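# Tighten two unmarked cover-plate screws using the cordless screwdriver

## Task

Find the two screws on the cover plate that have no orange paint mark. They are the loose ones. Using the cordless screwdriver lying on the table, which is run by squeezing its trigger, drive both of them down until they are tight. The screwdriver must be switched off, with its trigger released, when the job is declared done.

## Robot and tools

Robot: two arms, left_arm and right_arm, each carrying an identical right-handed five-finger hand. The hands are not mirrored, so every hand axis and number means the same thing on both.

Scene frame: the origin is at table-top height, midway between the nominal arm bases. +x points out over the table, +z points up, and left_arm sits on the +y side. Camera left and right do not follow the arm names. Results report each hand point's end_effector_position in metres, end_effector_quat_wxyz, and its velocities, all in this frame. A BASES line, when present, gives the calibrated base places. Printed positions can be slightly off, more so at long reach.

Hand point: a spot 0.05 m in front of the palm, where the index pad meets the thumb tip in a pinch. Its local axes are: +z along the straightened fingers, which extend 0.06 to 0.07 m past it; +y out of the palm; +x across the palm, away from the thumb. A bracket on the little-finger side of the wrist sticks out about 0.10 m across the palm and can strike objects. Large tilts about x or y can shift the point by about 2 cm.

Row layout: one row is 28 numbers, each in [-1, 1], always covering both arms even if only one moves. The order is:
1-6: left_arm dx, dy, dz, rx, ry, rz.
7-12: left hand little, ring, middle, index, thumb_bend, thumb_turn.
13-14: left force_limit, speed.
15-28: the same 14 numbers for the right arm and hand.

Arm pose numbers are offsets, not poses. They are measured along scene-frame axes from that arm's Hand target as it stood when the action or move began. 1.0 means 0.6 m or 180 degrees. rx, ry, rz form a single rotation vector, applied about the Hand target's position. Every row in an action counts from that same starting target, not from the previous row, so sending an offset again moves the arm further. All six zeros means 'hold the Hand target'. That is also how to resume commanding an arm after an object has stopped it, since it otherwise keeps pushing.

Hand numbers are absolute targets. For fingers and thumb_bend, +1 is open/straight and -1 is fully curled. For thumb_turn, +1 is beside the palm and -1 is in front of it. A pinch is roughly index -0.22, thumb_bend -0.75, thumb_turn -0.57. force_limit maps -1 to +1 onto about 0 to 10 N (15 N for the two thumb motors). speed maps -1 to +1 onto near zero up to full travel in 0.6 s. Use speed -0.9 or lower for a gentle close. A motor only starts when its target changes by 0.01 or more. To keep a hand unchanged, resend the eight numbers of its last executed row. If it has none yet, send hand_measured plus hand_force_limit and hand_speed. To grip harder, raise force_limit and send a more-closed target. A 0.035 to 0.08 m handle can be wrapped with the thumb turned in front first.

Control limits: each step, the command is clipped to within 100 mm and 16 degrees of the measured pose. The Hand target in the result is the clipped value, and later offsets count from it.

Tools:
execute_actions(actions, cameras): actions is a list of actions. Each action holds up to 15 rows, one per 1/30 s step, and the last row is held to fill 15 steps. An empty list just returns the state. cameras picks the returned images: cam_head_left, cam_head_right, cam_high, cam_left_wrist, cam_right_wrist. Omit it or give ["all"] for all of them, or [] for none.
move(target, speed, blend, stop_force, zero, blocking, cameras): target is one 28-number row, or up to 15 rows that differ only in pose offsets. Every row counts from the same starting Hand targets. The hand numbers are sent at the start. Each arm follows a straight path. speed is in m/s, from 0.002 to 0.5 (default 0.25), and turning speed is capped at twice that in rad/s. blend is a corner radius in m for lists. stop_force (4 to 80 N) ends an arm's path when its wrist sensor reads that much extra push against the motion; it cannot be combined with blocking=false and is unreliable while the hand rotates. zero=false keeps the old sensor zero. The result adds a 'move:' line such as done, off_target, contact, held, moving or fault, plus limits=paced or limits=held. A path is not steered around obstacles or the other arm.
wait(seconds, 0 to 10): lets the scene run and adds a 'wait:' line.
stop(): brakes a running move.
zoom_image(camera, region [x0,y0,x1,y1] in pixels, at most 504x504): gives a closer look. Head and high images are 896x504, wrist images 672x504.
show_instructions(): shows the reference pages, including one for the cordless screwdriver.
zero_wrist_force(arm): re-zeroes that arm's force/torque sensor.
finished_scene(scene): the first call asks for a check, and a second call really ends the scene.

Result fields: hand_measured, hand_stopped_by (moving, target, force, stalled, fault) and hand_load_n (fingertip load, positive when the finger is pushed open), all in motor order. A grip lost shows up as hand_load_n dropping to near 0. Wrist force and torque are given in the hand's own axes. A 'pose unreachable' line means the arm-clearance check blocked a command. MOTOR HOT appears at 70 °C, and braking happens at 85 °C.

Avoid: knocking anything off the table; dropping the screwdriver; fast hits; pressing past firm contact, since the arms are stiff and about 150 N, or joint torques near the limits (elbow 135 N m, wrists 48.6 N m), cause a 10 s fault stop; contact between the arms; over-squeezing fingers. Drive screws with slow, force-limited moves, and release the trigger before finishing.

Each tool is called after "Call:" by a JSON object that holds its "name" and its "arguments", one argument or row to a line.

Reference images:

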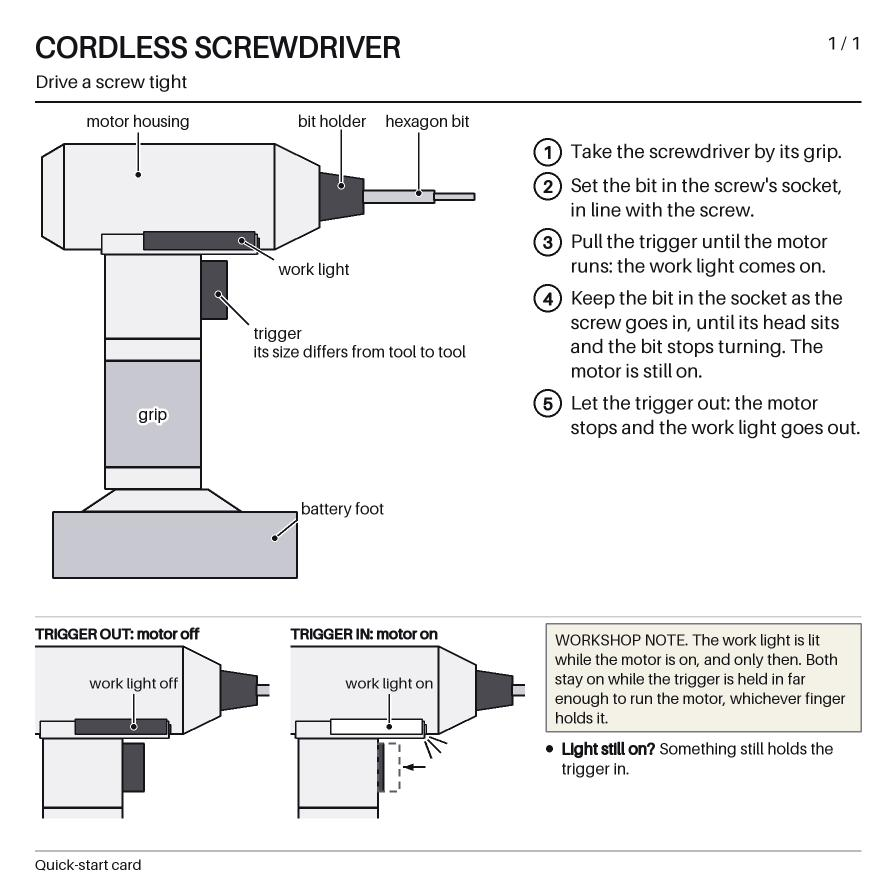

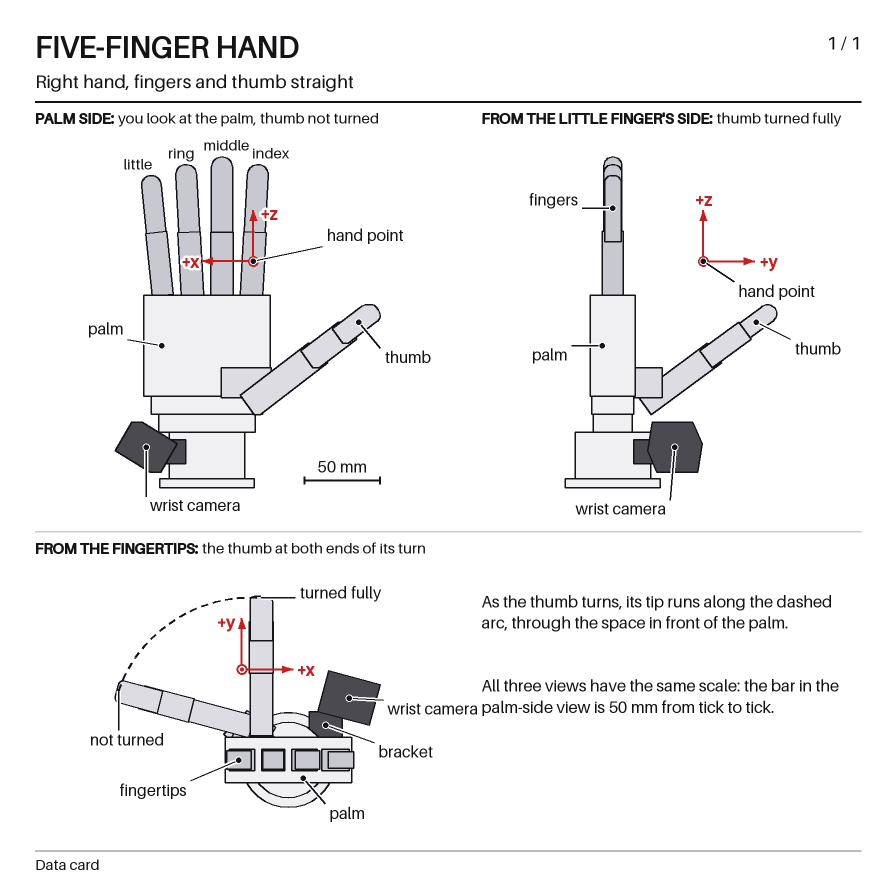

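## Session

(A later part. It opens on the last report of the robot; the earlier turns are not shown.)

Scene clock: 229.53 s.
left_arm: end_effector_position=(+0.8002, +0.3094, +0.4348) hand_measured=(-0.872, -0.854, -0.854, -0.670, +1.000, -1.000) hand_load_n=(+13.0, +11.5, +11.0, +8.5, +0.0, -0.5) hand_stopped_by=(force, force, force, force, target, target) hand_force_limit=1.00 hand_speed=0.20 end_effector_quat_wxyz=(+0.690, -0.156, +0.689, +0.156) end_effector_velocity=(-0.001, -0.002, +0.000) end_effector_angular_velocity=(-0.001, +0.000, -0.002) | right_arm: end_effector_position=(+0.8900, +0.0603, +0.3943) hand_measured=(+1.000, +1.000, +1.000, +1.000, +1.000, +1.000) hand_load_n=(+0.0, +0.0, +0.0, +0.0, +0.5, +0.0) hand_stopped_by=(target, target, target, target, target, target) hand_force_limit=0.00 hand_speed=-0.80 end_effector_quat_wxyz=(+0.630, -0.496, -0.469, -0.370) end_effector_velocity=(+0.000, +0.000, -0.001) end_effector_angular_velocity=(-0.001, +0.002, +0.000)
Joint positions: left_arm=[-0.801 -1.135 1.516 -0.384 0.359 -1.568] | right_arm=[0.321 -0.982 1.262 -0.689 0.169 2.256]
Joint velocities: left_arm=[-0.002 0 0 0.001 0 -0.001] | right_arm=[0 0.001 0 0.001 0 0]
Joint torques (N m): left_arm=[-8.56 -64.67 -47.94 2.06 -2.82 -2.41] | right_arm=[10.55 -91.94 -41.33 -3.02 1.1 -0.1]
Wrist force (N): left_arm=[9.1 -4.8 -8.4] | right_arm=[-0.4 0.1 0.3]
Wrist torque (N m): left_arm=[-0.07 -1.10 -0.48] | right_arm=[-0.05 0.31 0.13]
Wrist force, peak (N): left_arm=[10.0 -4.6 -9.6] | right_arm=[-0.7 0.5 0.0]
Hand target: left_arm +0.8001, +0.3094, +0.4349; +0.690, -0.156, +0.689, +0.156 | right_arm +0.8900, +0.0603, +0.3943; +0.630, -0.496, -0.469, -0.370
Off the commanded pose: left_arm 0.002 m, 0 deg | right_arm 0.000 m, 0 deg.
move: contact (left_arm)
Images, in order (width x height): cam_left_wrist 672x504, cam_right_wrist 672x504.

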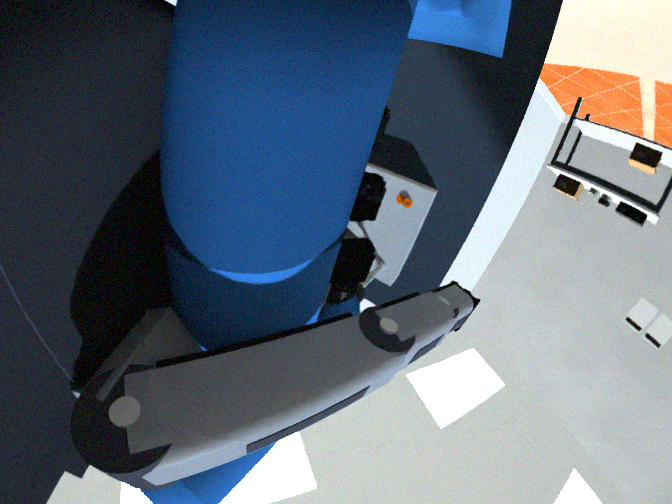

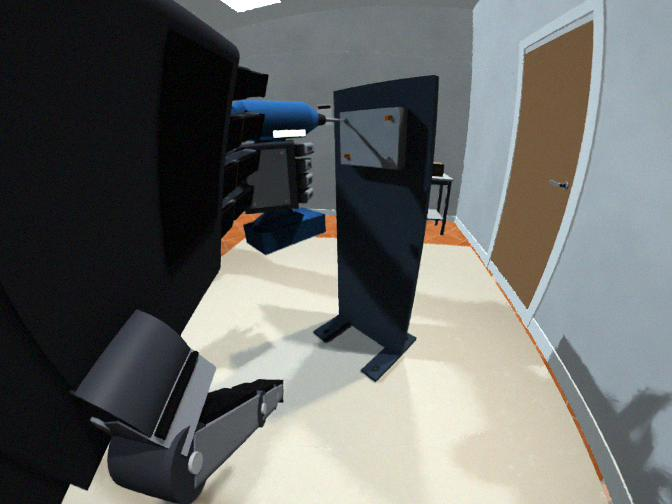

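Call:
{"name": "move", "arguments": {
  "target": [0.0035,0.0056,0,0,0,0,-0.98,-0.98,-0.98,-0.99,1,-1,1,0.2,0,0,0,0,0,0,1,1,1,1,1,1,0,-0.8],
  "speed": 0.003,
  "stop_force": 12,
  "zero": false,
  "cameras": ["cam_left_wrist","cam_right_wrist"]
}}

Call:
{"name": "zoom_image", "arguments": {
  "camera": "cam_right_wrist",
  "region": [320, 100, 360, 130]
}}

Call:
{"name": "zoom_image", "arguments": {
  "camera": "cam_left_wrist",
  "region": [360, 245, 410, 285]
}}

Scene clock: 230.53 s.
left_arm: end_effector_position=(+0.8002, +0.3095, +0.4348) hand_measured=(-0.872, -0.854, -0.854, -0.670, +1.000, -1.000) hand_load_n=(+12.5, +11.5, +10.5, +9.0, +0.0, -0.5) hand_stopped_by=(force, force, force, force, target, target) hand_force_limit=1.00 hand_speed=0.20 end_effector_quat_wxyz=(+0.690, -0.156, +0.689, +0.156) end_effector_velocity=(+0.000, +0.000, +0.000) end_effector_angular_velocity=(-0.001, +0.000, +0.000) | right_arm: end_effector_position=(+0.8900, +0.0603, +0.3943) hand_measured=(+1.000, +1.000, +1.000, +1.000, +1.000, +1.000) hand_load_n=(+0.0, +0.0, +0.0, +0.0, +0.0, +0.0) hand_stopped_by=(target, target, target, target, target, target) hand_force_limit=0.00 hand_speed=-0.80 end_effector_quat_wxyz=(+0.630, -0.496, -0.469, -0.370) end_effector_velocity=(+0.000, +0.000, -0.001) end_effector_angular_velocity=(-0.001, +0.001, +0.000)
Joint positions: left_arm=[-0.801 -1.135 1.516 -0.384 0.359 -1.568] | right_arm=[0.321 -0.982 1.262 -0.689 0.169 2.256]
Joint velocities: left_arm=[0 0 0 0 0 -0.001] | right_arm=[0 0.001 0 0 0 0]
Joint torques (N m): left_arm=[-1.74 -65.69 -47.2 2.53 -2.97 -2.51] | right_arm=[11.58 -92.14 -41.59 -2.93 1.12 -0.03]
Wrist force (N): left_arm=[10.3 -6.2 -11.4] | right_arm=[-0.2 0.0 -0.1]
Wrist torque (N m): left_arm=[-0.05 -1.10 -0.48] | right_arm=[-0.04 0.29 0.14]
Wrist force, peak (N): left_arm=[11.4 -7.6 -14.1] | right_arm=[-0.5 0.3 -0.6]
Hand target: left_arm +0.8002, +0.3095, +0.4348; +0.690, -0.156, +0.689, +0.156 | right_arm +0.8900, +0.0603, +0.3943; +0.630, -0.496, -0.469, -0.370
Off the commanded pose: left_arm 0.004 m, 0 deg | right_arm 0.000 m, 0 deg.
move: contact (left_arm)
Images, in order (width x height): cam_left_wrist 672x504, cam_right_wrist 672x504.

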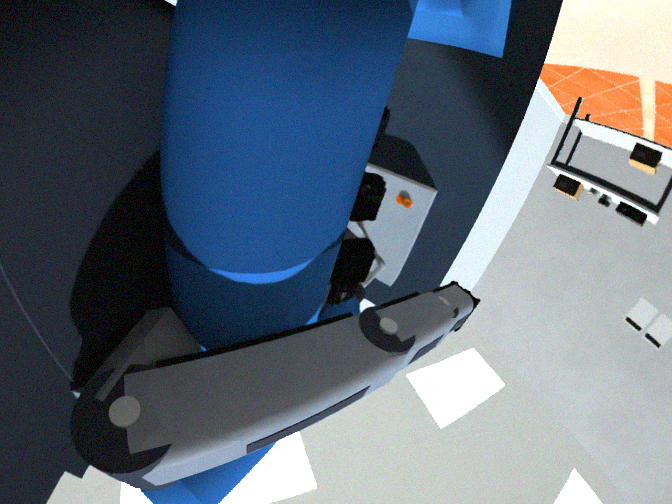

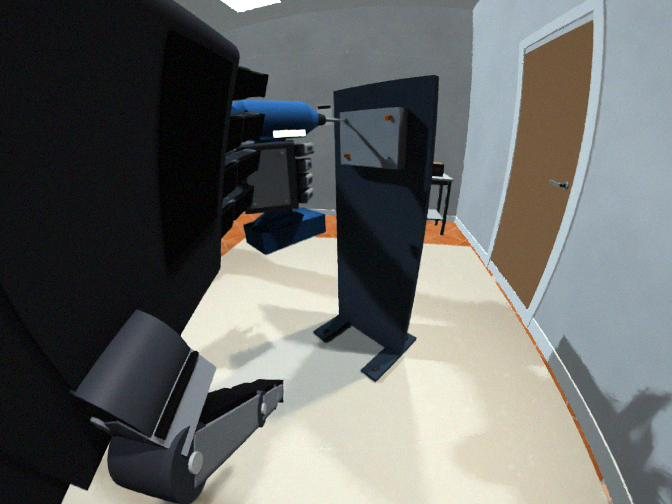

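Scaled by 12.600 from the camera's 672x504 image, which has a finer 960x720 frame.

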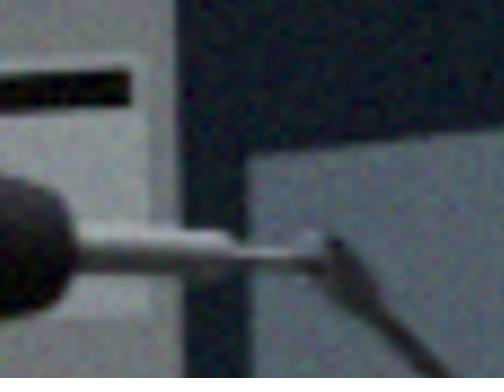

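Scaled by 10.080 from the camera's 672x504 image, which has a finer 960x720 frame.

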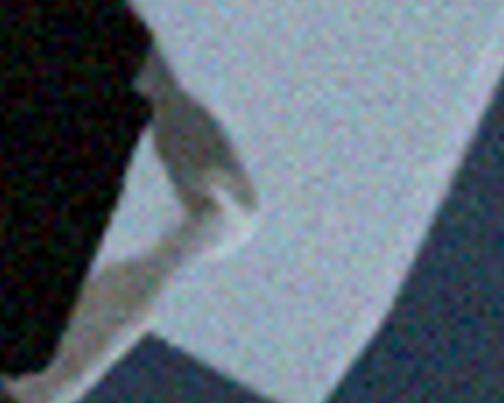

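Call:
{"name": "move", "arguments": {
  "target": [0.0035,0.0056,0,0,0,0,-0.98,-0.98,-0.98,-0.99,1,-1,1,0.2,0,0,0,0,0,0,1,1,1,1,1,1,0,-0.8],
  "speed": 0.003,
  "stop_force": 17,
  "zero": false
}}

Scene clock: 232.17 s.
left_arm: end_effector_position=(+0.8003, +0.3096, +0.4348) hand_measured=(-0.872, -0.854, -0.854, -0.670, +1.000, -1.000) hand_load_n=(+12.5, +11.0, +10.0, +8.5, +0.0, -1.0) hand_stopped_by=(force, force, force, force, target, target) hand_force_limit=1.00 hand_speed=0.20 end_effector_quat_wxyz=(+0.690, -0.156, +0.689, +0.156) end_effector_velocity=(+0.000, +0.001, +0.001) end_effector_angular_velocity=(+0.000, +0.000, +0.001) | right_arm: end_effector_position=(+0.8900, +0.0603, +0.3943) hand_measured=(+1.000, +1.000, +1.000, +1.000, +1.000, +1.000) hand_load_n=(+0.0, +0.0, +0.0, +0.0, +0.0, +0.0) hand_stopped_by=(target, target, target, target, target, target) hand_force_limit=0.00 hand_speed=-0.80 end_effector_quat_wxyz=(+0.630, -0.496, -0.469, -0.370) end_effector_velocity=(+0.000, +0.000, +0.000) end_effector_angular_velocity=(+0.000, +0.001, +0.000)
Joint positions: left_arm=[-0.801 -1.135 1.516 -0.384 0.359 -1.568] | right_arm=[0.321 -0.982 1.262 -0.689 0.169 2.256]
Joint velocities: left_arm=[0.001 -0.001 0 0 0 0] | right_arm=[0 0 0 0.001 0 0]
Joint torques (N m): left_arm=[1.72 -60.5 -48.03 1.75 -3.07 -1.92] | right_arm=[11.03 -91.56 -41.05 -2.96 1.03 -0.22]
Wrist force (N): left_arm=[12.3 -8.5 -15.8] | right_arm=[0.0 0.1 0.0]
Wrist torque (N m): left_arm=[-0.05 -1.17 -0.45] | right_arm=[-0.04 0.26 0.15]
Wrist force, peak (N): left_arm=[12.9 -9.8 -18.5] | right_arm=[-0.2 0.6 -0.6]
Hand target: left_arm +0.8003, +0.3096, +0.4348; +0.690, -0.156, +0.689, +0.156 | right_arm +0.8900, +0.0603, +0.3943; +0.630, -0.496, -0.469, -0.370
Off the commanded pose: left_arm 0.004 m, 0 deg | right_arm 0.000 m, 0 deg.
move: contact (left_arm)

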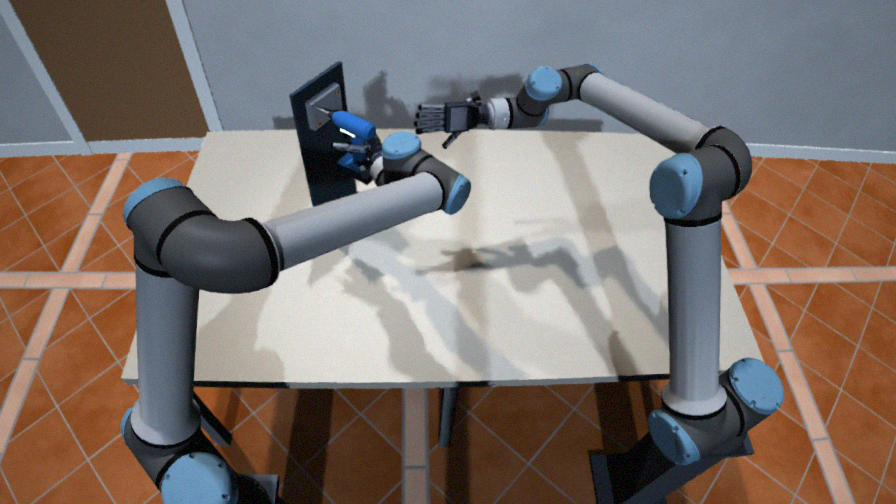

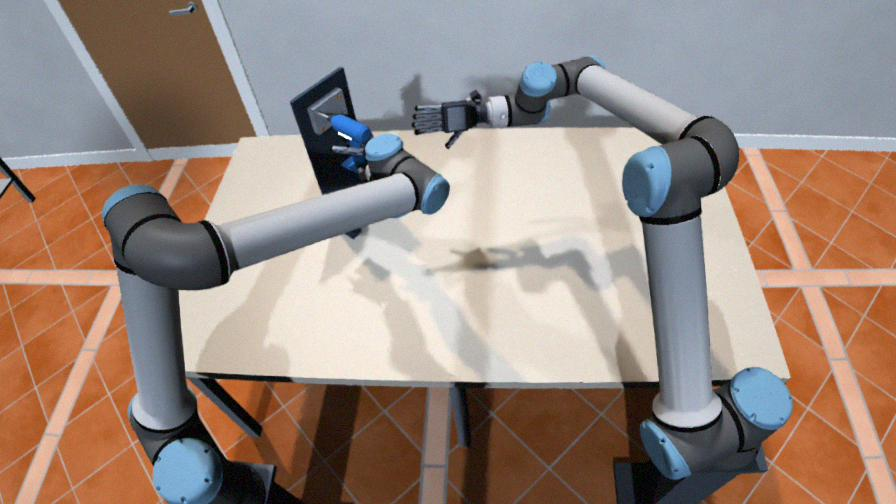

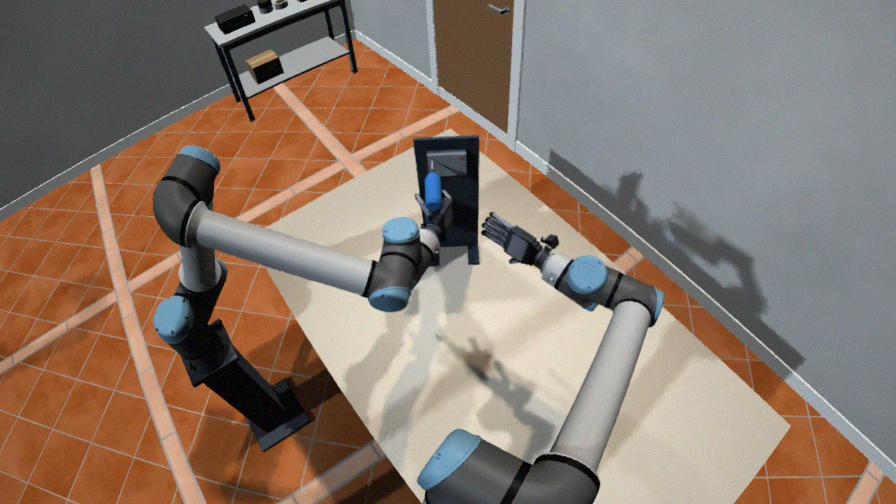

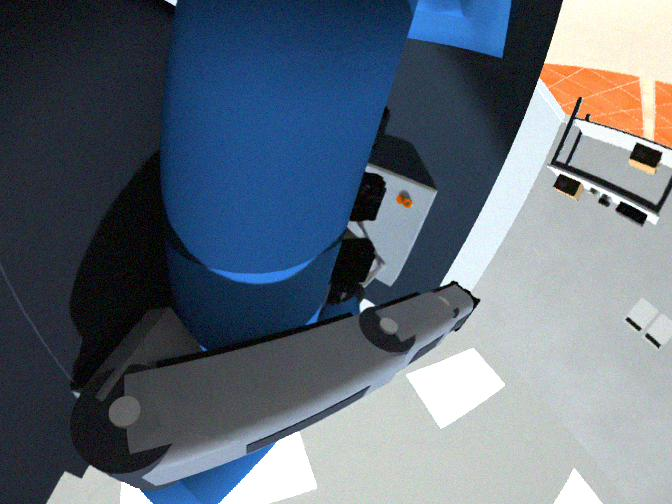

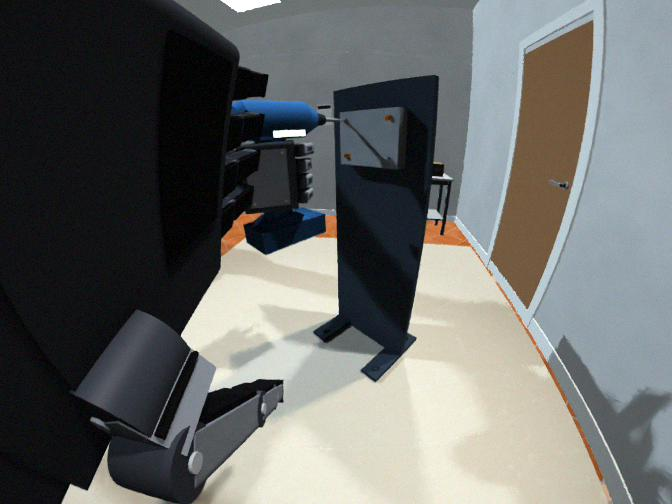

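Call:
{"name": "zoom_image", "arguments": {
  "camera": "cam_right_wrist",
  "region": [300, 85, 430, 185]
}}

Call:
{"name": "zoom_image", "arguments": {
  "camera": "cam_left_wrist",
  "region": [330, 130, 450, 330]
}}

Scaled by 3.877 from the camera's 672x504 image, which has a finer 960x720 frame.

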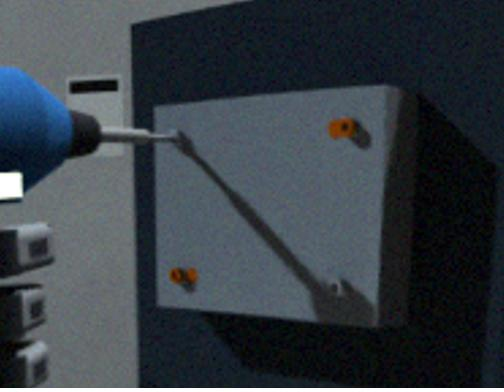

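Scaled by 2.520 from the camera's 672x504 image, which has a finer 960x720 frame.

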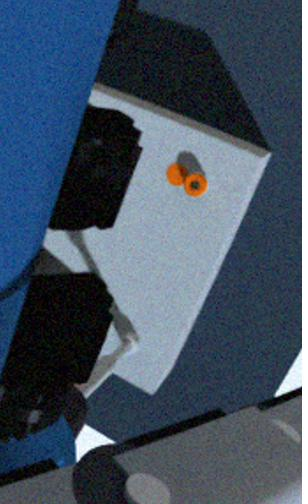

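Call:
{"name": "move", "arguments": {
  "target": [-0.0007,-0.0011,0,0,0,0,-0.98,-0.98,-0.98,-0.35,1,-1,1,-0.3,0,0,0,0,0,0,1,1,1,1,1,1,0,-0.8],
  "speed": 0.003,
  "cameras": ["cam_right_wrist"]
}}

Call:
{"name": "move", "arguments": {
  "target": [-0.0353,-0.0565,0,0,0,0,-0.98,-0.98,-0.98,-0.35,1,-1,1,-0.3,0,0,0,0,0,0,1,1,1,1,1,1,0,-0.8],
  "speed": 0.03,
  "cameras": ["cam_left_wrist","cam_right_wrist"]
}}

Call:
{"name": "zoom_image", "arguments": {
  "camera": "cam_right_wrist",
  "region": [300, 85, 430, 185]
}}

Call:
{"name": "zoom_image", "arguments": {
  "camera": "cam_left_wrist",
  "region": [330, 130, 450, 330]
}}

Scene clock: 233.17 s.
left_arm: end_effector_position=(+0.7999, +0.3090, +0.4348) hand_measured=(-0.872, -0.854, -0.854, -0.350, +1.000, -1.000) hand_load_n=(+12.5, +11.5, +11.5, +0.0, +0.0, +0.5) hand_stopped_by=(force, force, force, target, target, target) hand_force_limit=1.00 hand_speed=-0.30 end_effector_quat_wxyz=(+0.690, -0.156, +0.689, +0.156) end_effector_velocity=(+0.000, -0.001, +0.000) end_effector_angular_velocity=(+0.000, +0.000, -0.001) | right_arm: end_effector_position=(+0.8900, +0.0603, +0.3943) hand_measured=(+1.000, +1.000, +1.000, +1.000, +1.000, +1.000) hand_load_n=(+0.0, +0.0, +0.0, +0.0, +0.0, -0.5) hand_stopped_by=(target, target, target, target, target, target) hand_force_limit=0.00 hand_speed=-0.80 end_effector_quat_wxyz=(+0.630, -0.496, -0.469, -0.370) end_effector_velocity=(+0.000, +0.000, -0.002) end_effector_angular_velocity=(-0.001, +0.002, +0.000)
Joint positions: left_arm=[-0.802 -1.135 1.516 -0.384 0.358 -1.568] | right_arm=[0.321 -0.982 1.262 -0.689 0.169 2.256]
Joint velocities: left_arm=[-0.001 0 0 0 0 0] | right_arm=[0 0.001 0 0.001 0 0]
Joint torques (N m): left_arm=[-13.54 -70.18 -41.7 1.16 -0.21 -1.98] | right_arm=[11.88 -91.63 -41 -2.93 1.03 -0.17]
Wrist force (N): left_arm=[6.0 2.1 -1.0] | right_arm=[-0.4 0.4 -0.3]
Wrist torque (N m): left_arm=[-0.33 -0.57 0.13] | right_arm=[0.02 0.32 0.14]
Wrist force, peak (N): left_arm=[12.0 -8.9 -16.0] | right_arm=[-0.7 0.3 -0.4]
Hand target: left_arm +0.7999, +0.3090, +0.4348; +0.690, -0.156, +0.689, +0.156 | right_arm +0.8900, +0.0603, +0.3943; +0.630, -0.496, -0.469, -0.370
Off the commanded pose: left_arm 0.000 m, 0 deg | right_arm 0.000 m, 0 deg.
move: done
Images, in order (width x height): cam_right_wrist 672x504.

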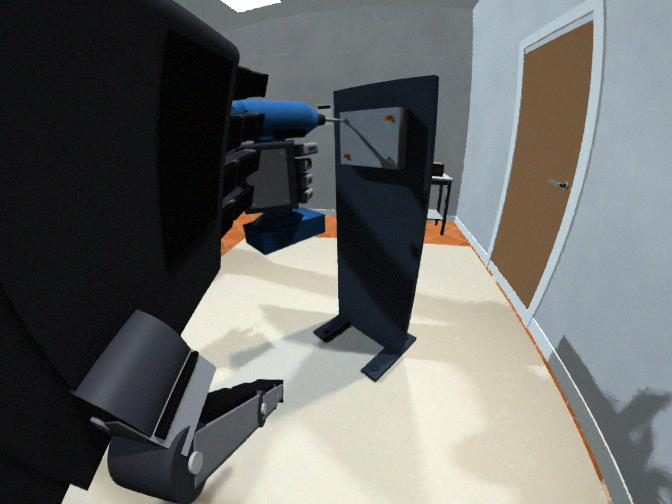

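Scene clock: 234.77 s.
left_arm: end_effector_position=(+0.7785, +0.2749, +0.4348) hand_measured=(-0.872, -0.854, -0.854, -0.350, +1.000, -1.000) hand_load_n=(+11.5, +11.0, +12.0, +0.0, +0.0, +1.5) hand_stopped_by=(force, force, force, target, target, target) hand_force_limit=1.00 hand_speed=-0.30 end_effector_quat_wxyz=(+0.690, -0.156, +0.689, +0.156) end_effector_velocity=(+0.001, +0.002, +0.000) end_effector_angular_velocity=(-0.001, +0.000, +0.001) | right_arm: end_effector_position=(+0.8900, +0.0603, +0.3943) hand_measured=(+1.000, +1.000, +1.000, +1.000, +1.000, +1.000) hand_load_n=(+0.0, +0.0, +0.0, +0.0, +0.0, +0.0) hand_stopped_by=(target, target, target, target, target, target) hand_force_limit=0.00 hand_speed=-0.80 end_effector_quat_wxyz=(+0.630, -0.496, -0.469, -0.370) end_effector_velocity=(+0.000, +0.000, +0.001) end_effector_angular_velocity=(+0.000, -0.001, +0.000)
Joint positions: left_arm=[-0.851 -1.134 1.515 -0.384 0.308 -1.568] | right_arm=[0.321 -0.982 1.262 -0.689 0.169 2.256]
Joint velocities: left_arm=[0.003 0 0 0.001 0.002 -0.002] | right_arm=[0 -0.001 0 0 0 0]
Joint torques (N m): left_arm=[10.15 -59.35 -54.83 2.74 1.91 3.81] | right_arm=[11.2 -92.37 -40.96 -2.9 1.08 -0.32]
Wrist force (N): left_arm=[8.7 0.1 0.1] | right_arm=[-0.3 -0.1 -0.4]
Wrist torque (N m): left_arm=[-0.08 -0.32 0.09] | right_arm=[-0.05 0.32 0.13]
Wrist force, peak (N): left_arm=[9.4 0.1 0.1] | right_arm=[-0.6 0.2 -0.5]
Hand target: left_arm +0.7786, +0.2751, +0.4348; +0.690, -0.156, +0.689, +0.156 | right_arm +0.8900, +0.0603, +0.3943; +0.630, -0.496, -0.469, -0.370
Off the commanded pose: left_arm 0.000 m, 0 deg | right_arm 0.000 m, 0 deg.
move: done
Images, in order (width x height): cam_left_wrist 672x504, cam_right_wrist 672x504.

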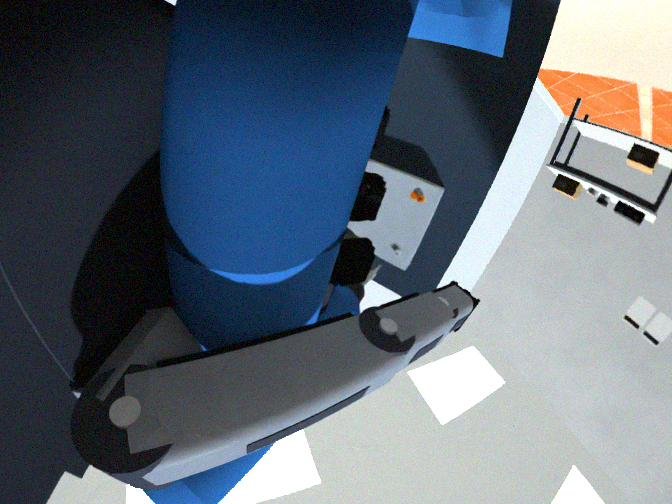

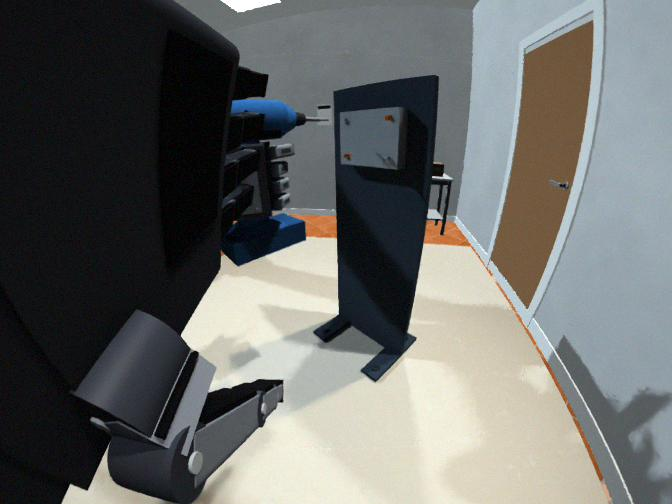

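Scaled by 3.877 from the camera's 672x504 image, which has a finer 960x720 frame.

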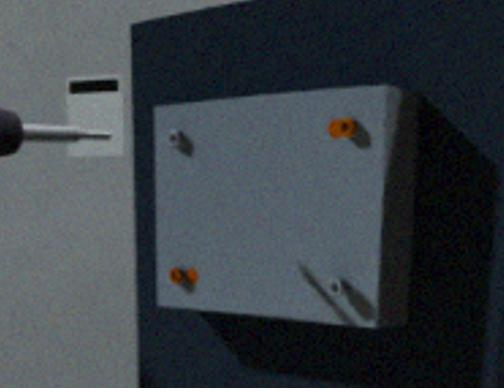

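Scaled by 2.520 from the camera's 672x504 image, which has a finer 960x720 frame.

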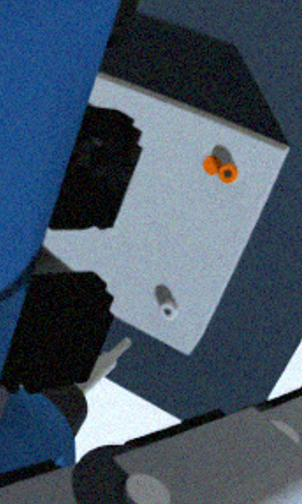

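Call:
{"name": "zoom_image", "arguments": {
  "camera": "cam_right_wrist",
  "region": [335, 100, 405, 170]
}}

Call:
{"name": "zoom_image", "arguments": {
  "camera": "cam_left_wrist",
  "region": [380, 180, 440, 260]
}}

Scaled by 7.200 from the camera's 672x504 image, which has a finer 960x720 frame.

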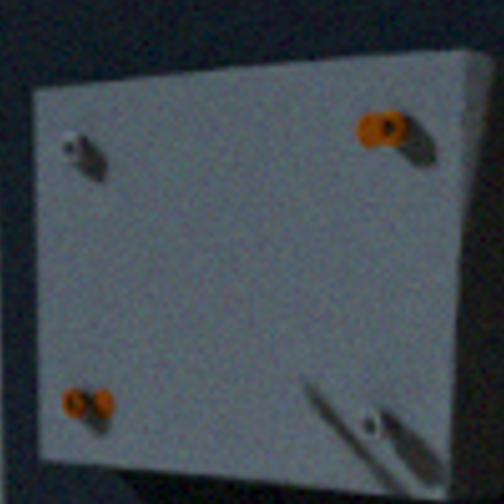

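Scaled by 6.300 from the camera's 672x504 image, which has a finer 960x720 frame.

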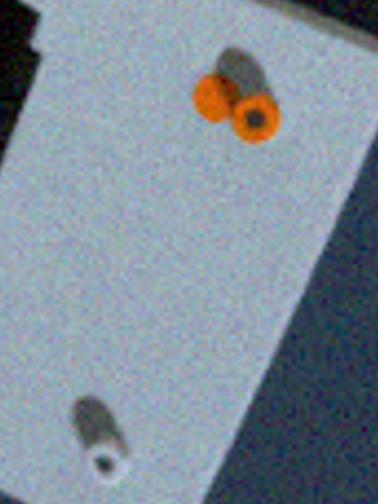

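Call:
{"name": "move", "arguments": {
  "target": [0,0,0,0,0,0,-0.98,-0.98,-0.98,-0.35,1,-1,1,-0.3,0.02,-0.1,0.02,0,0,0,1,1,1,1,1,1,0,-0.8],
  "speed": 0.1,
  "cameras": []
}}

Call:
{"name": "move", "arguments": {
  "target": [0.1088,-0.068,-0.0967,0,0,0,-0.98,-0.98,-0.98,-0.35,1,-1,1,-0.3,0,0,0,0,0,0,1,1,1,1,1,1,0,-0.8],
  "speed": 0.06,
  "cameras": ["cam_left_wrist","cam_right_wrist","cam_high"]
}}

Scene clock: 236.70 s.
left_arm: end_effector_position=(+0.7786, +0.2751, +0.4348) hand_measured=(-0.872, -0.854, -0.854, -0.350, +1.000, -1.000) hand_load_n=(+11.5, +11.5, +12.0, +0.0, +0.0, +1.5) hand_stopped_by=(force, force, force, target, target, target) hand_force_limit=1.00 hand_speed=-0.30 end_effector_quat_wxyz=(+0.690, -0.156, +0.689, +0.156) end_effector_velocity=(+0.000, +0.001, +0.000) end_effector_angular_velocity=(+0.001, +0.001, +0.001) | right_arm: end_effector_position=(+0.9019, +0.0003, +0.4063) hand_measured=(+1.000, +1.000, +1.000, +1.000, +1.000, +1.000) hand_load_n=(+0.0, +0.0, +0.0, +0.0, +0.0, +0.0) hand_stopped_by=(target, target, target, target, target, target) hand_force_limit=0.00 hand_speed=-0.80 end_effector_quat_wxyz=(+0.629, -0.496, -0.469, -0.370) end_effector_velocity=(+0.000, +0.000, -0.001) end_effector_angular_velocity=(-0.001, +0.001, +0.000)
Joint positions: left_arm=[-0.851 -1.134 1.515 -0.384 0.309 -1.568] | right_arm=[0.256 -1.053 1.377 -0.961 0.113 2.486]
Joint velocities: left_arm=[0.001 0 0 0 -0.001 0.001] | right_arm=[0 0.002 -0.001 0.002 0 -0.002]
Joint torques (N m): left_arm=[8.05 -68.12 -40.59 0.96 1.61 0.72] | right_arm=[14.51 -95.91 -49.13 -1.08 3.14 -1.78]
Wrist force (N): left_arm=[8.9 0.0 -0.3] | right_arm=[-0.2 0.0 -0.2]
Wrist torque (N m): left_arm=[-0.06 -0.33 0.09] | right_arm=[-0.04 0.26 0.14]
Wrist force, peak (N): left_arm=[9.4 0.2 0.1] | right_arm=[0.0 -0.2 -1.8]
Hand target: left_arm +0.7786, +0.2751, +0.4348; +0.690, -0.156, +0.689, +0.156 | right_arm +0.9019, +0.0003, +0.4064; +0.630, -0.496, -0.469, -0.370
Off the commanded pose: left_arm 0.000 m, 0 deg | right_arm 0.000 m, 0 deg.
move: done
No camera images: "cameras" was empty.

Scene clock: 238.60 s.
left_arm: end_effector_position=(+0.8439, +0.2343, +0.3766) hand_measured=(-0.872, -0.854, -0.854, -0.350, +1.000, -1.000) hand_load_n=(+11.5, +11.0, +11.5, +0.0, +0.0, +1.0) hand_stopped_by=(force, force, force, target, target, target) hand_force_limit=1.00 hand_speed=-0.30 end_effector_quat_wxyz=(+0.690, -0.156, +0.689, +0.156) end_effector_velocity=(-0.001, +0.002, +0.001) end_effector_angular_velocity=(-0.001, +0.000, +0.001) | right_arm: end_effector_position=(+0.9019, +0.0004, +0.4064) hand_measured=(+1.000, +1.000, +1.000, +1.000, +1.000, +1.000) hand_load_n=(+0.0, +0.0, +0.0, +0.0, +0.0, +0.0) hand_stopped_by=(target, target, target, target, target, target) hand_force_limit=0.00 hand_speed=-0.80 end_effector_quat_wxyz=(+0.630, -0.496, -0.469, -0.370) end_effector_velocity=(+0.000, +0.000, +0.000) end_effector_angular_velocity=(+0.000, +0.000, +0.000)
Joint positions: left_arm=[-0.828 -0.978 1.38 -0.405 0.331 -1.568] | right_arm=[0.256 -1.053 1.378 -0.968 0.113 2.492]
Joint velocities: left_arm=[0.001 -0.003 0.004 0 0 -0.001] | right_arm=[0 0 0 0 0 0]
Joint torques (N m): left_arm=[-10.45 -104.52 -33.77 1.79 -0.54 -2.68] | right_arm=[-8.57 -102.16 -36.77 -5.14 0.77 1.52]
Wrist force (N): left_arm=[8.9 -0.1 -0.4] | right_arm=[-0.6 -0.2 0.1]
Wrist torque (N m): left_arm=[-0.08 -0.33 0.08] | right_arm=[-0.09 0.33 0.11]
Wrist force, peak (N): left_arm=[10.0 -1.0 0.3] | right_arm=[-0.8 0.0 -0.5]
Hand target: left_arm +0.8437, +0.2343, +0.3766; +0.690, -0.156, +0.689, +0.156 | right_arm +0.9019, +0.0003, +0.4064; +0.630, -0.496, -0.469, -0.370
Off the commanded pose: left_arm 0.000 m, 0 deg | right_arm 0.000 m, 0 deg.
move: done
Images, in order (width x height): cam_high 896x504, cam_left_wrist 672x504, cam_right_wrist 672x504.

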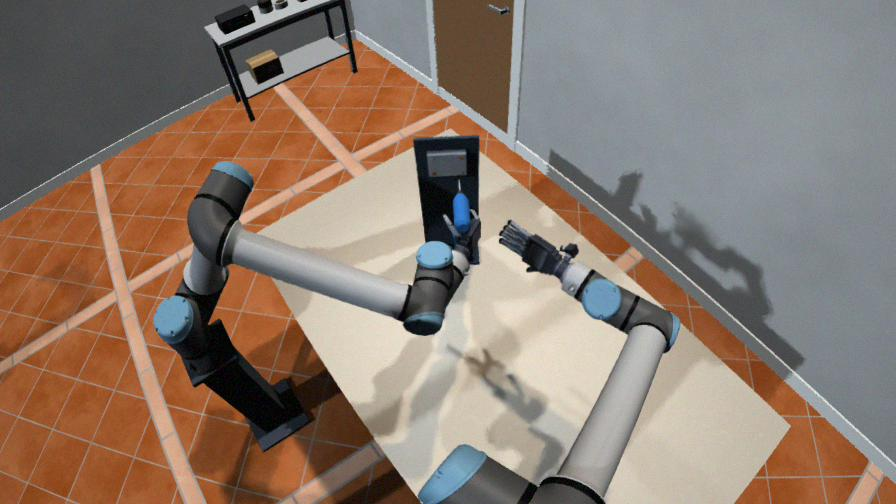

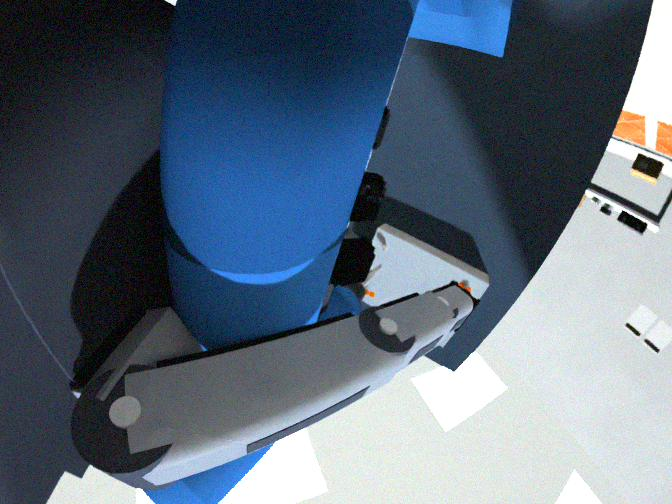

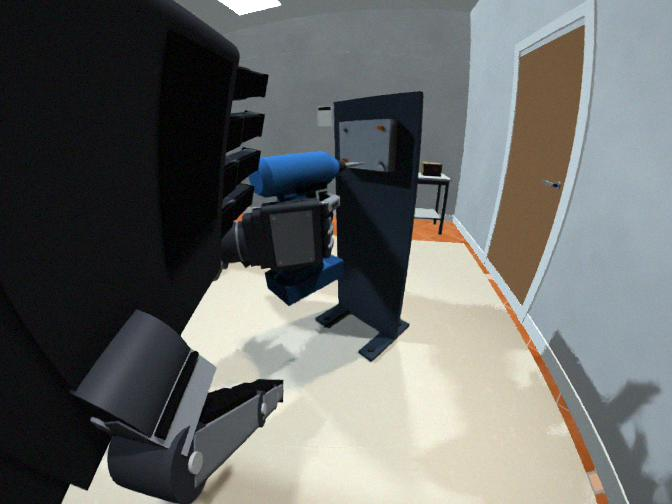

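Call:
{"name": "zoom_image", "arguments": {
  "camera": "cam_right_wrist",
  "region": [325, 105, 415, 195]
}}

Call:
{"name": "zoom_image", "arguments": {
  "camera": "cam_left_wrist",
  "region": [350, 215, 430, 315]
}}

Scaled by 5.600 from the camera's 672x504 image, which has a finer 960x720 frame.

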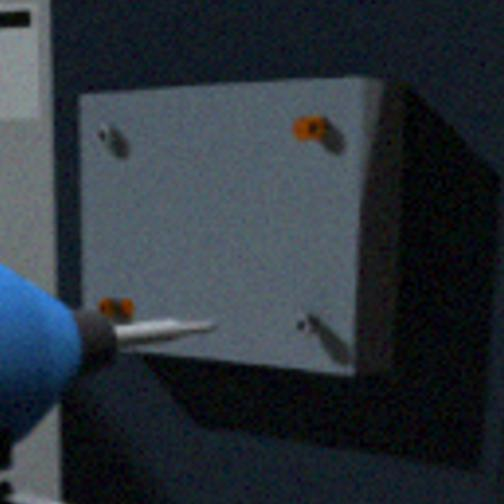

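Scaled by 5.040 from the camera's 672x504 image, which has a finer 960x720 frame.

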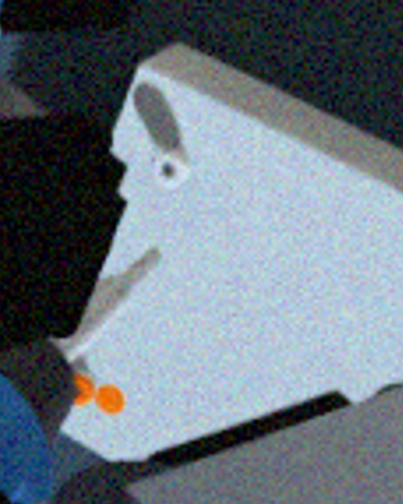

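Call:
{"name": "move", "arguments": {
  "target": [0.0215,0.0062,-0.0025,0,0,0,-0.98,-0.98,-0.98,-0.35,1,-1,1,-0.3,0,0,0,0,0,0,1,1,1,1,1,1,0,-0.8],
  "speed": 0.03,
  "cameras": ["cam_left_wrist","cam_right_wrist"]
}}

Call:
{"name": "zoom_image", "arguments": {
  "camera": "cam_right_wrist",
  "region": [325, 105, 415, 195]
}}

Call:
{"name": "zoom_image", "arguments": {
  "camera": "cam_left_wrist",
  "region": [350, 215, 430, 315]
}}

Scene clock: 240.67 s.
left_arm: end_effector_position=(+0.8568, +0.2380, +0.3751) hand_measured=(-0.872, -0.854, -0.854, -0.350, +1.000, -1.000) hand_load_n=(+11.5, +11.0, +12.0, +0.0, +0.0, +1.5) hand_stopped_by=(force, force, force, target, target, target) hand_force_limit=1.00 hand_speed=-0.30 end_effector_quat_wxyz=(+0.690, -0.156, +0.689, +0.156) end_effector_velocity=(-0.002, -0.002, +0.000) end_effector_angular_velocity=(+0.001, +0.001, -0.001) | right_arm: end_effector_position=(+0.9019, +0.0003, +0.4064) hand_measured=(+1.000, +1.000, +1.000, +1.000, +1.000, +1.000) hand_load_n=(+0.0, +0.0, +0.0, +0.0, +0.0, +0.0) hand_stopped_by=(target, target, target, target, target, target) hand_force_limit=0.00 hand_speed=-0.80 end_effector_quat_wxyz=(+0.630, -0.496, -0.469, -0.370) end_effector_velocity=(+0.000, +0.000, -0.001) end_effector_angular_velocity=(+0.000, +0.000, +0.000)
Joint positions: left_arm=[-0.815 -0.963 1.358 -0.398 0.345 -1.568] | right_arm=[0.256 -1.053 1.378 -0.968 0.113 2.492]
Joint velocities: left_arm=[-0.002 -0.001 0.002 0 -0.001 0] | right_arm=[0 0.001 0 -0.001 0 0]
Joint torques (N m): left_arm=[-14.41 -103.52 -32.39 0.76 -1.5 -2.77] | right_arm=[-13.43 -101.89 -44.42 -3.2 0.94 1.47]
Wrist force (N): left_arm=[9.3 -0.1 0.4] | right_arm=[-0.3 0.3 -0.1]
Wrist torque (N m): left_arm=[-0.12 -0.42 0.11] | right_arm=[0.00 0.29 0.15]
Wrist force, peak (N): left_arm=[9.4 -0.1 -0.6] | right_arm=[-0.5 -0.6 -0.5]
Hand target: left_arm +0.8566, +0.2380, +0.3751; +0.690, -0.156, +0.689, +0.156 | right_arm +0.9019, +0.0003, +0.4064; +0.630, -0.496, -0.469, -0.370
Off the commanded pose: left_arm 0.000 m, 0 deg | right_arm 0.000 m, 0 deg.
move: done
Images, in order (width x height): cam_left_wrist 672x504, cam_right_wrist 672x504.

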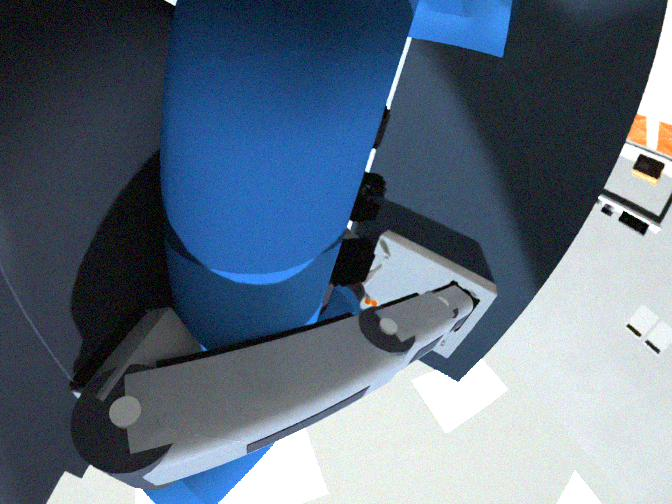

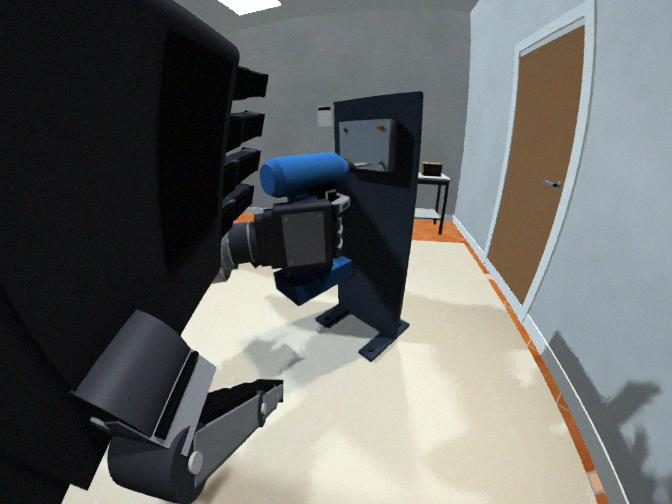

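Scaled by 5.600 from the camera's 672x504 image, which has a finer 960x720 frame.

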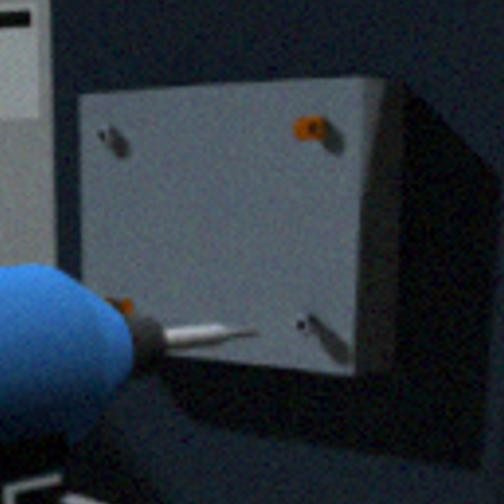

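Scaled by 5.040 from the camera's 672x504 image, which has a finer 960x720 frame.

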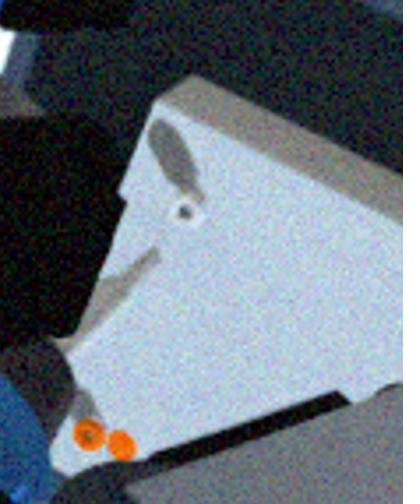

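Call:
{"name": "move", "arguments": {
  "target": [0.0115,0.0105,0.0005,0,0,0,-0.98,-0.98,-0.98,-0.35,1,-1,1,-0.3,0,0,0,0,0,0,1,1,1,1,1,1,0,-0.8],
  "speed": 0.02,
  "cameras": ["cam_left_wrist","cam_right_wrist"]
}}

Call:
{"name": "zoom_image", "arguments": {
  "camera": "cam_right_wrist",
  "region": [345, 140, 395, 190]
}}

Call:
{"name": "zoom_image", "arguments": {
  "camera": "cam_left_wrist",
  "region": [355, 230, 415, 290]
}}

Scene clock: 241.60 s.
left_arm: end_effector_position=(+0.8637, +0.2444, +0.3754) hand_measured=(-0.872, -0.854, -0.854, -0.350, +1.000, -1.000) hand_load_n=(+12.0, +11.0, +12.0, -0.5, +0.0, +1.5) hand_stopped_by=(force, force, force, target, target, target) hand_force_limit=1.00 hand_speed=-0.30 end_effector_quat_wxyz=(+0.690, -0.156, +0.689, +0.156) end_effector_velocity=(-0.001, -0.001, +0.000) end_effector_angular_velocity=(+0.000, +0.000, +0.001) | right_arm: end_effector_position=(+0.9019, +0.0003, +0.4064) hand_measured=(+1.000, +1.000, +1.000, +1.000, +1.000, +1.000) hand_load_n=(+0.0, +0.0, +0.0, +0.0, +0.0, +0.0) hand_stopped_by=(target, target, target, target, target, target) hand_force_limit=0.00 hand_speed=-0.80 end_effector_quat_wxyz=(+0.630, -0.496, -0.469, -0.370) end_effector_velocity=(+0.000, +0.000, -0.002) end_effector_angular_velocity=(+0.000, +0.001, +0.000)
Joint positions: left_arm=[-0.804 -0.96 1.352 -0.395 0.356 -1.568] | right_arm=[0.256 -1.053 1.378 -0.968 0.113 2.492]
Joint velocities: left_arm=[-0.001 0 0 0 -0.002 0] | right_arm=[0 0.002 0 0 0 0]
Joint torques (N m): left_arm=[-13.26 -79.82 -49.61 2.18 -0.2 -2.6] | right_arm=[-13.33 -100.33 -46.89 -3.26 0.9 1.58]
Wrist force (N): left_arm=[8.7 -0.3 -0.3] | right_arm=[-0.6 0.4 -0.8]
Wrist torque (N m): left_arm=[-0.10 -0.31 0.08] | right_arm=[0.05 0.35 0.13]
Wrist force, peak (N): left_arm=[9.4 0.2 0.2] | right_arm=[-0.6 0.4 -0.8]
Hand target: left_arm +0.8635, +0.2443, +0.3754; +0.690, -0.156, +0.689, +0.156 | right_arm +0.9019, +0.0003, +0.4064; +0.630, -0.496, -0.469, -0.370
Off the commanded pose: left_arm 0.000 m, 0 deg | right_arm 0.000 m, 0 deg.
move: done
Images, in order (width x height): cam_left_wrist 672x504, cam_right_wrist 672x504.

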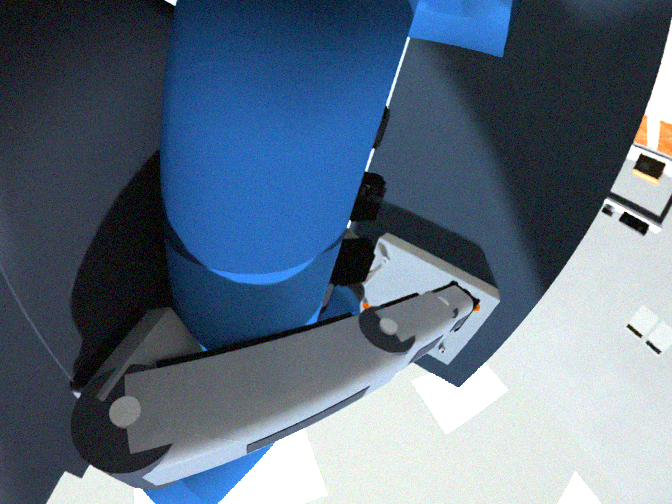

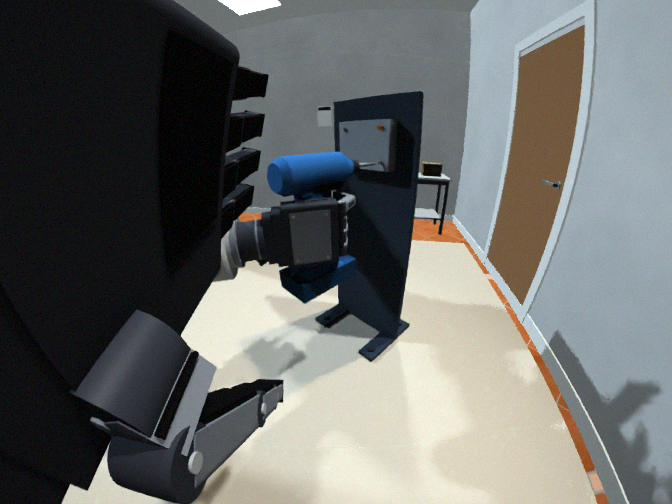

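Scaled by 10.080 from the camera's 672x504 image, which has a finer 960x720 frame.

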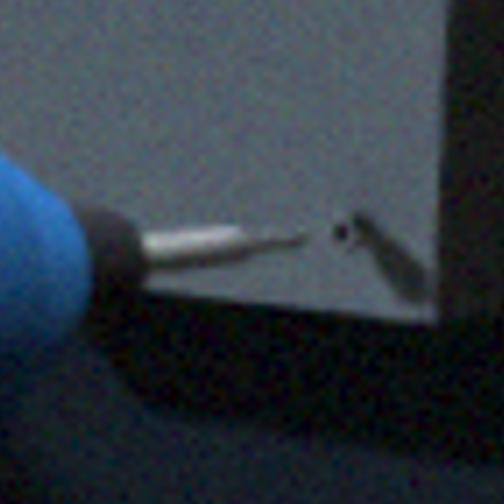

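Scaled by 8.400 from the camera's 672x504 image, which has a finer 960x720 frame.

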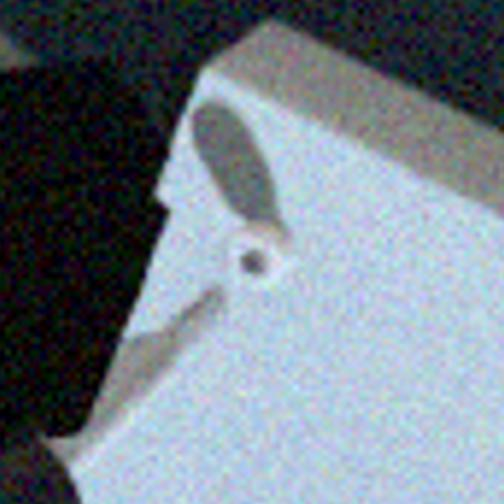

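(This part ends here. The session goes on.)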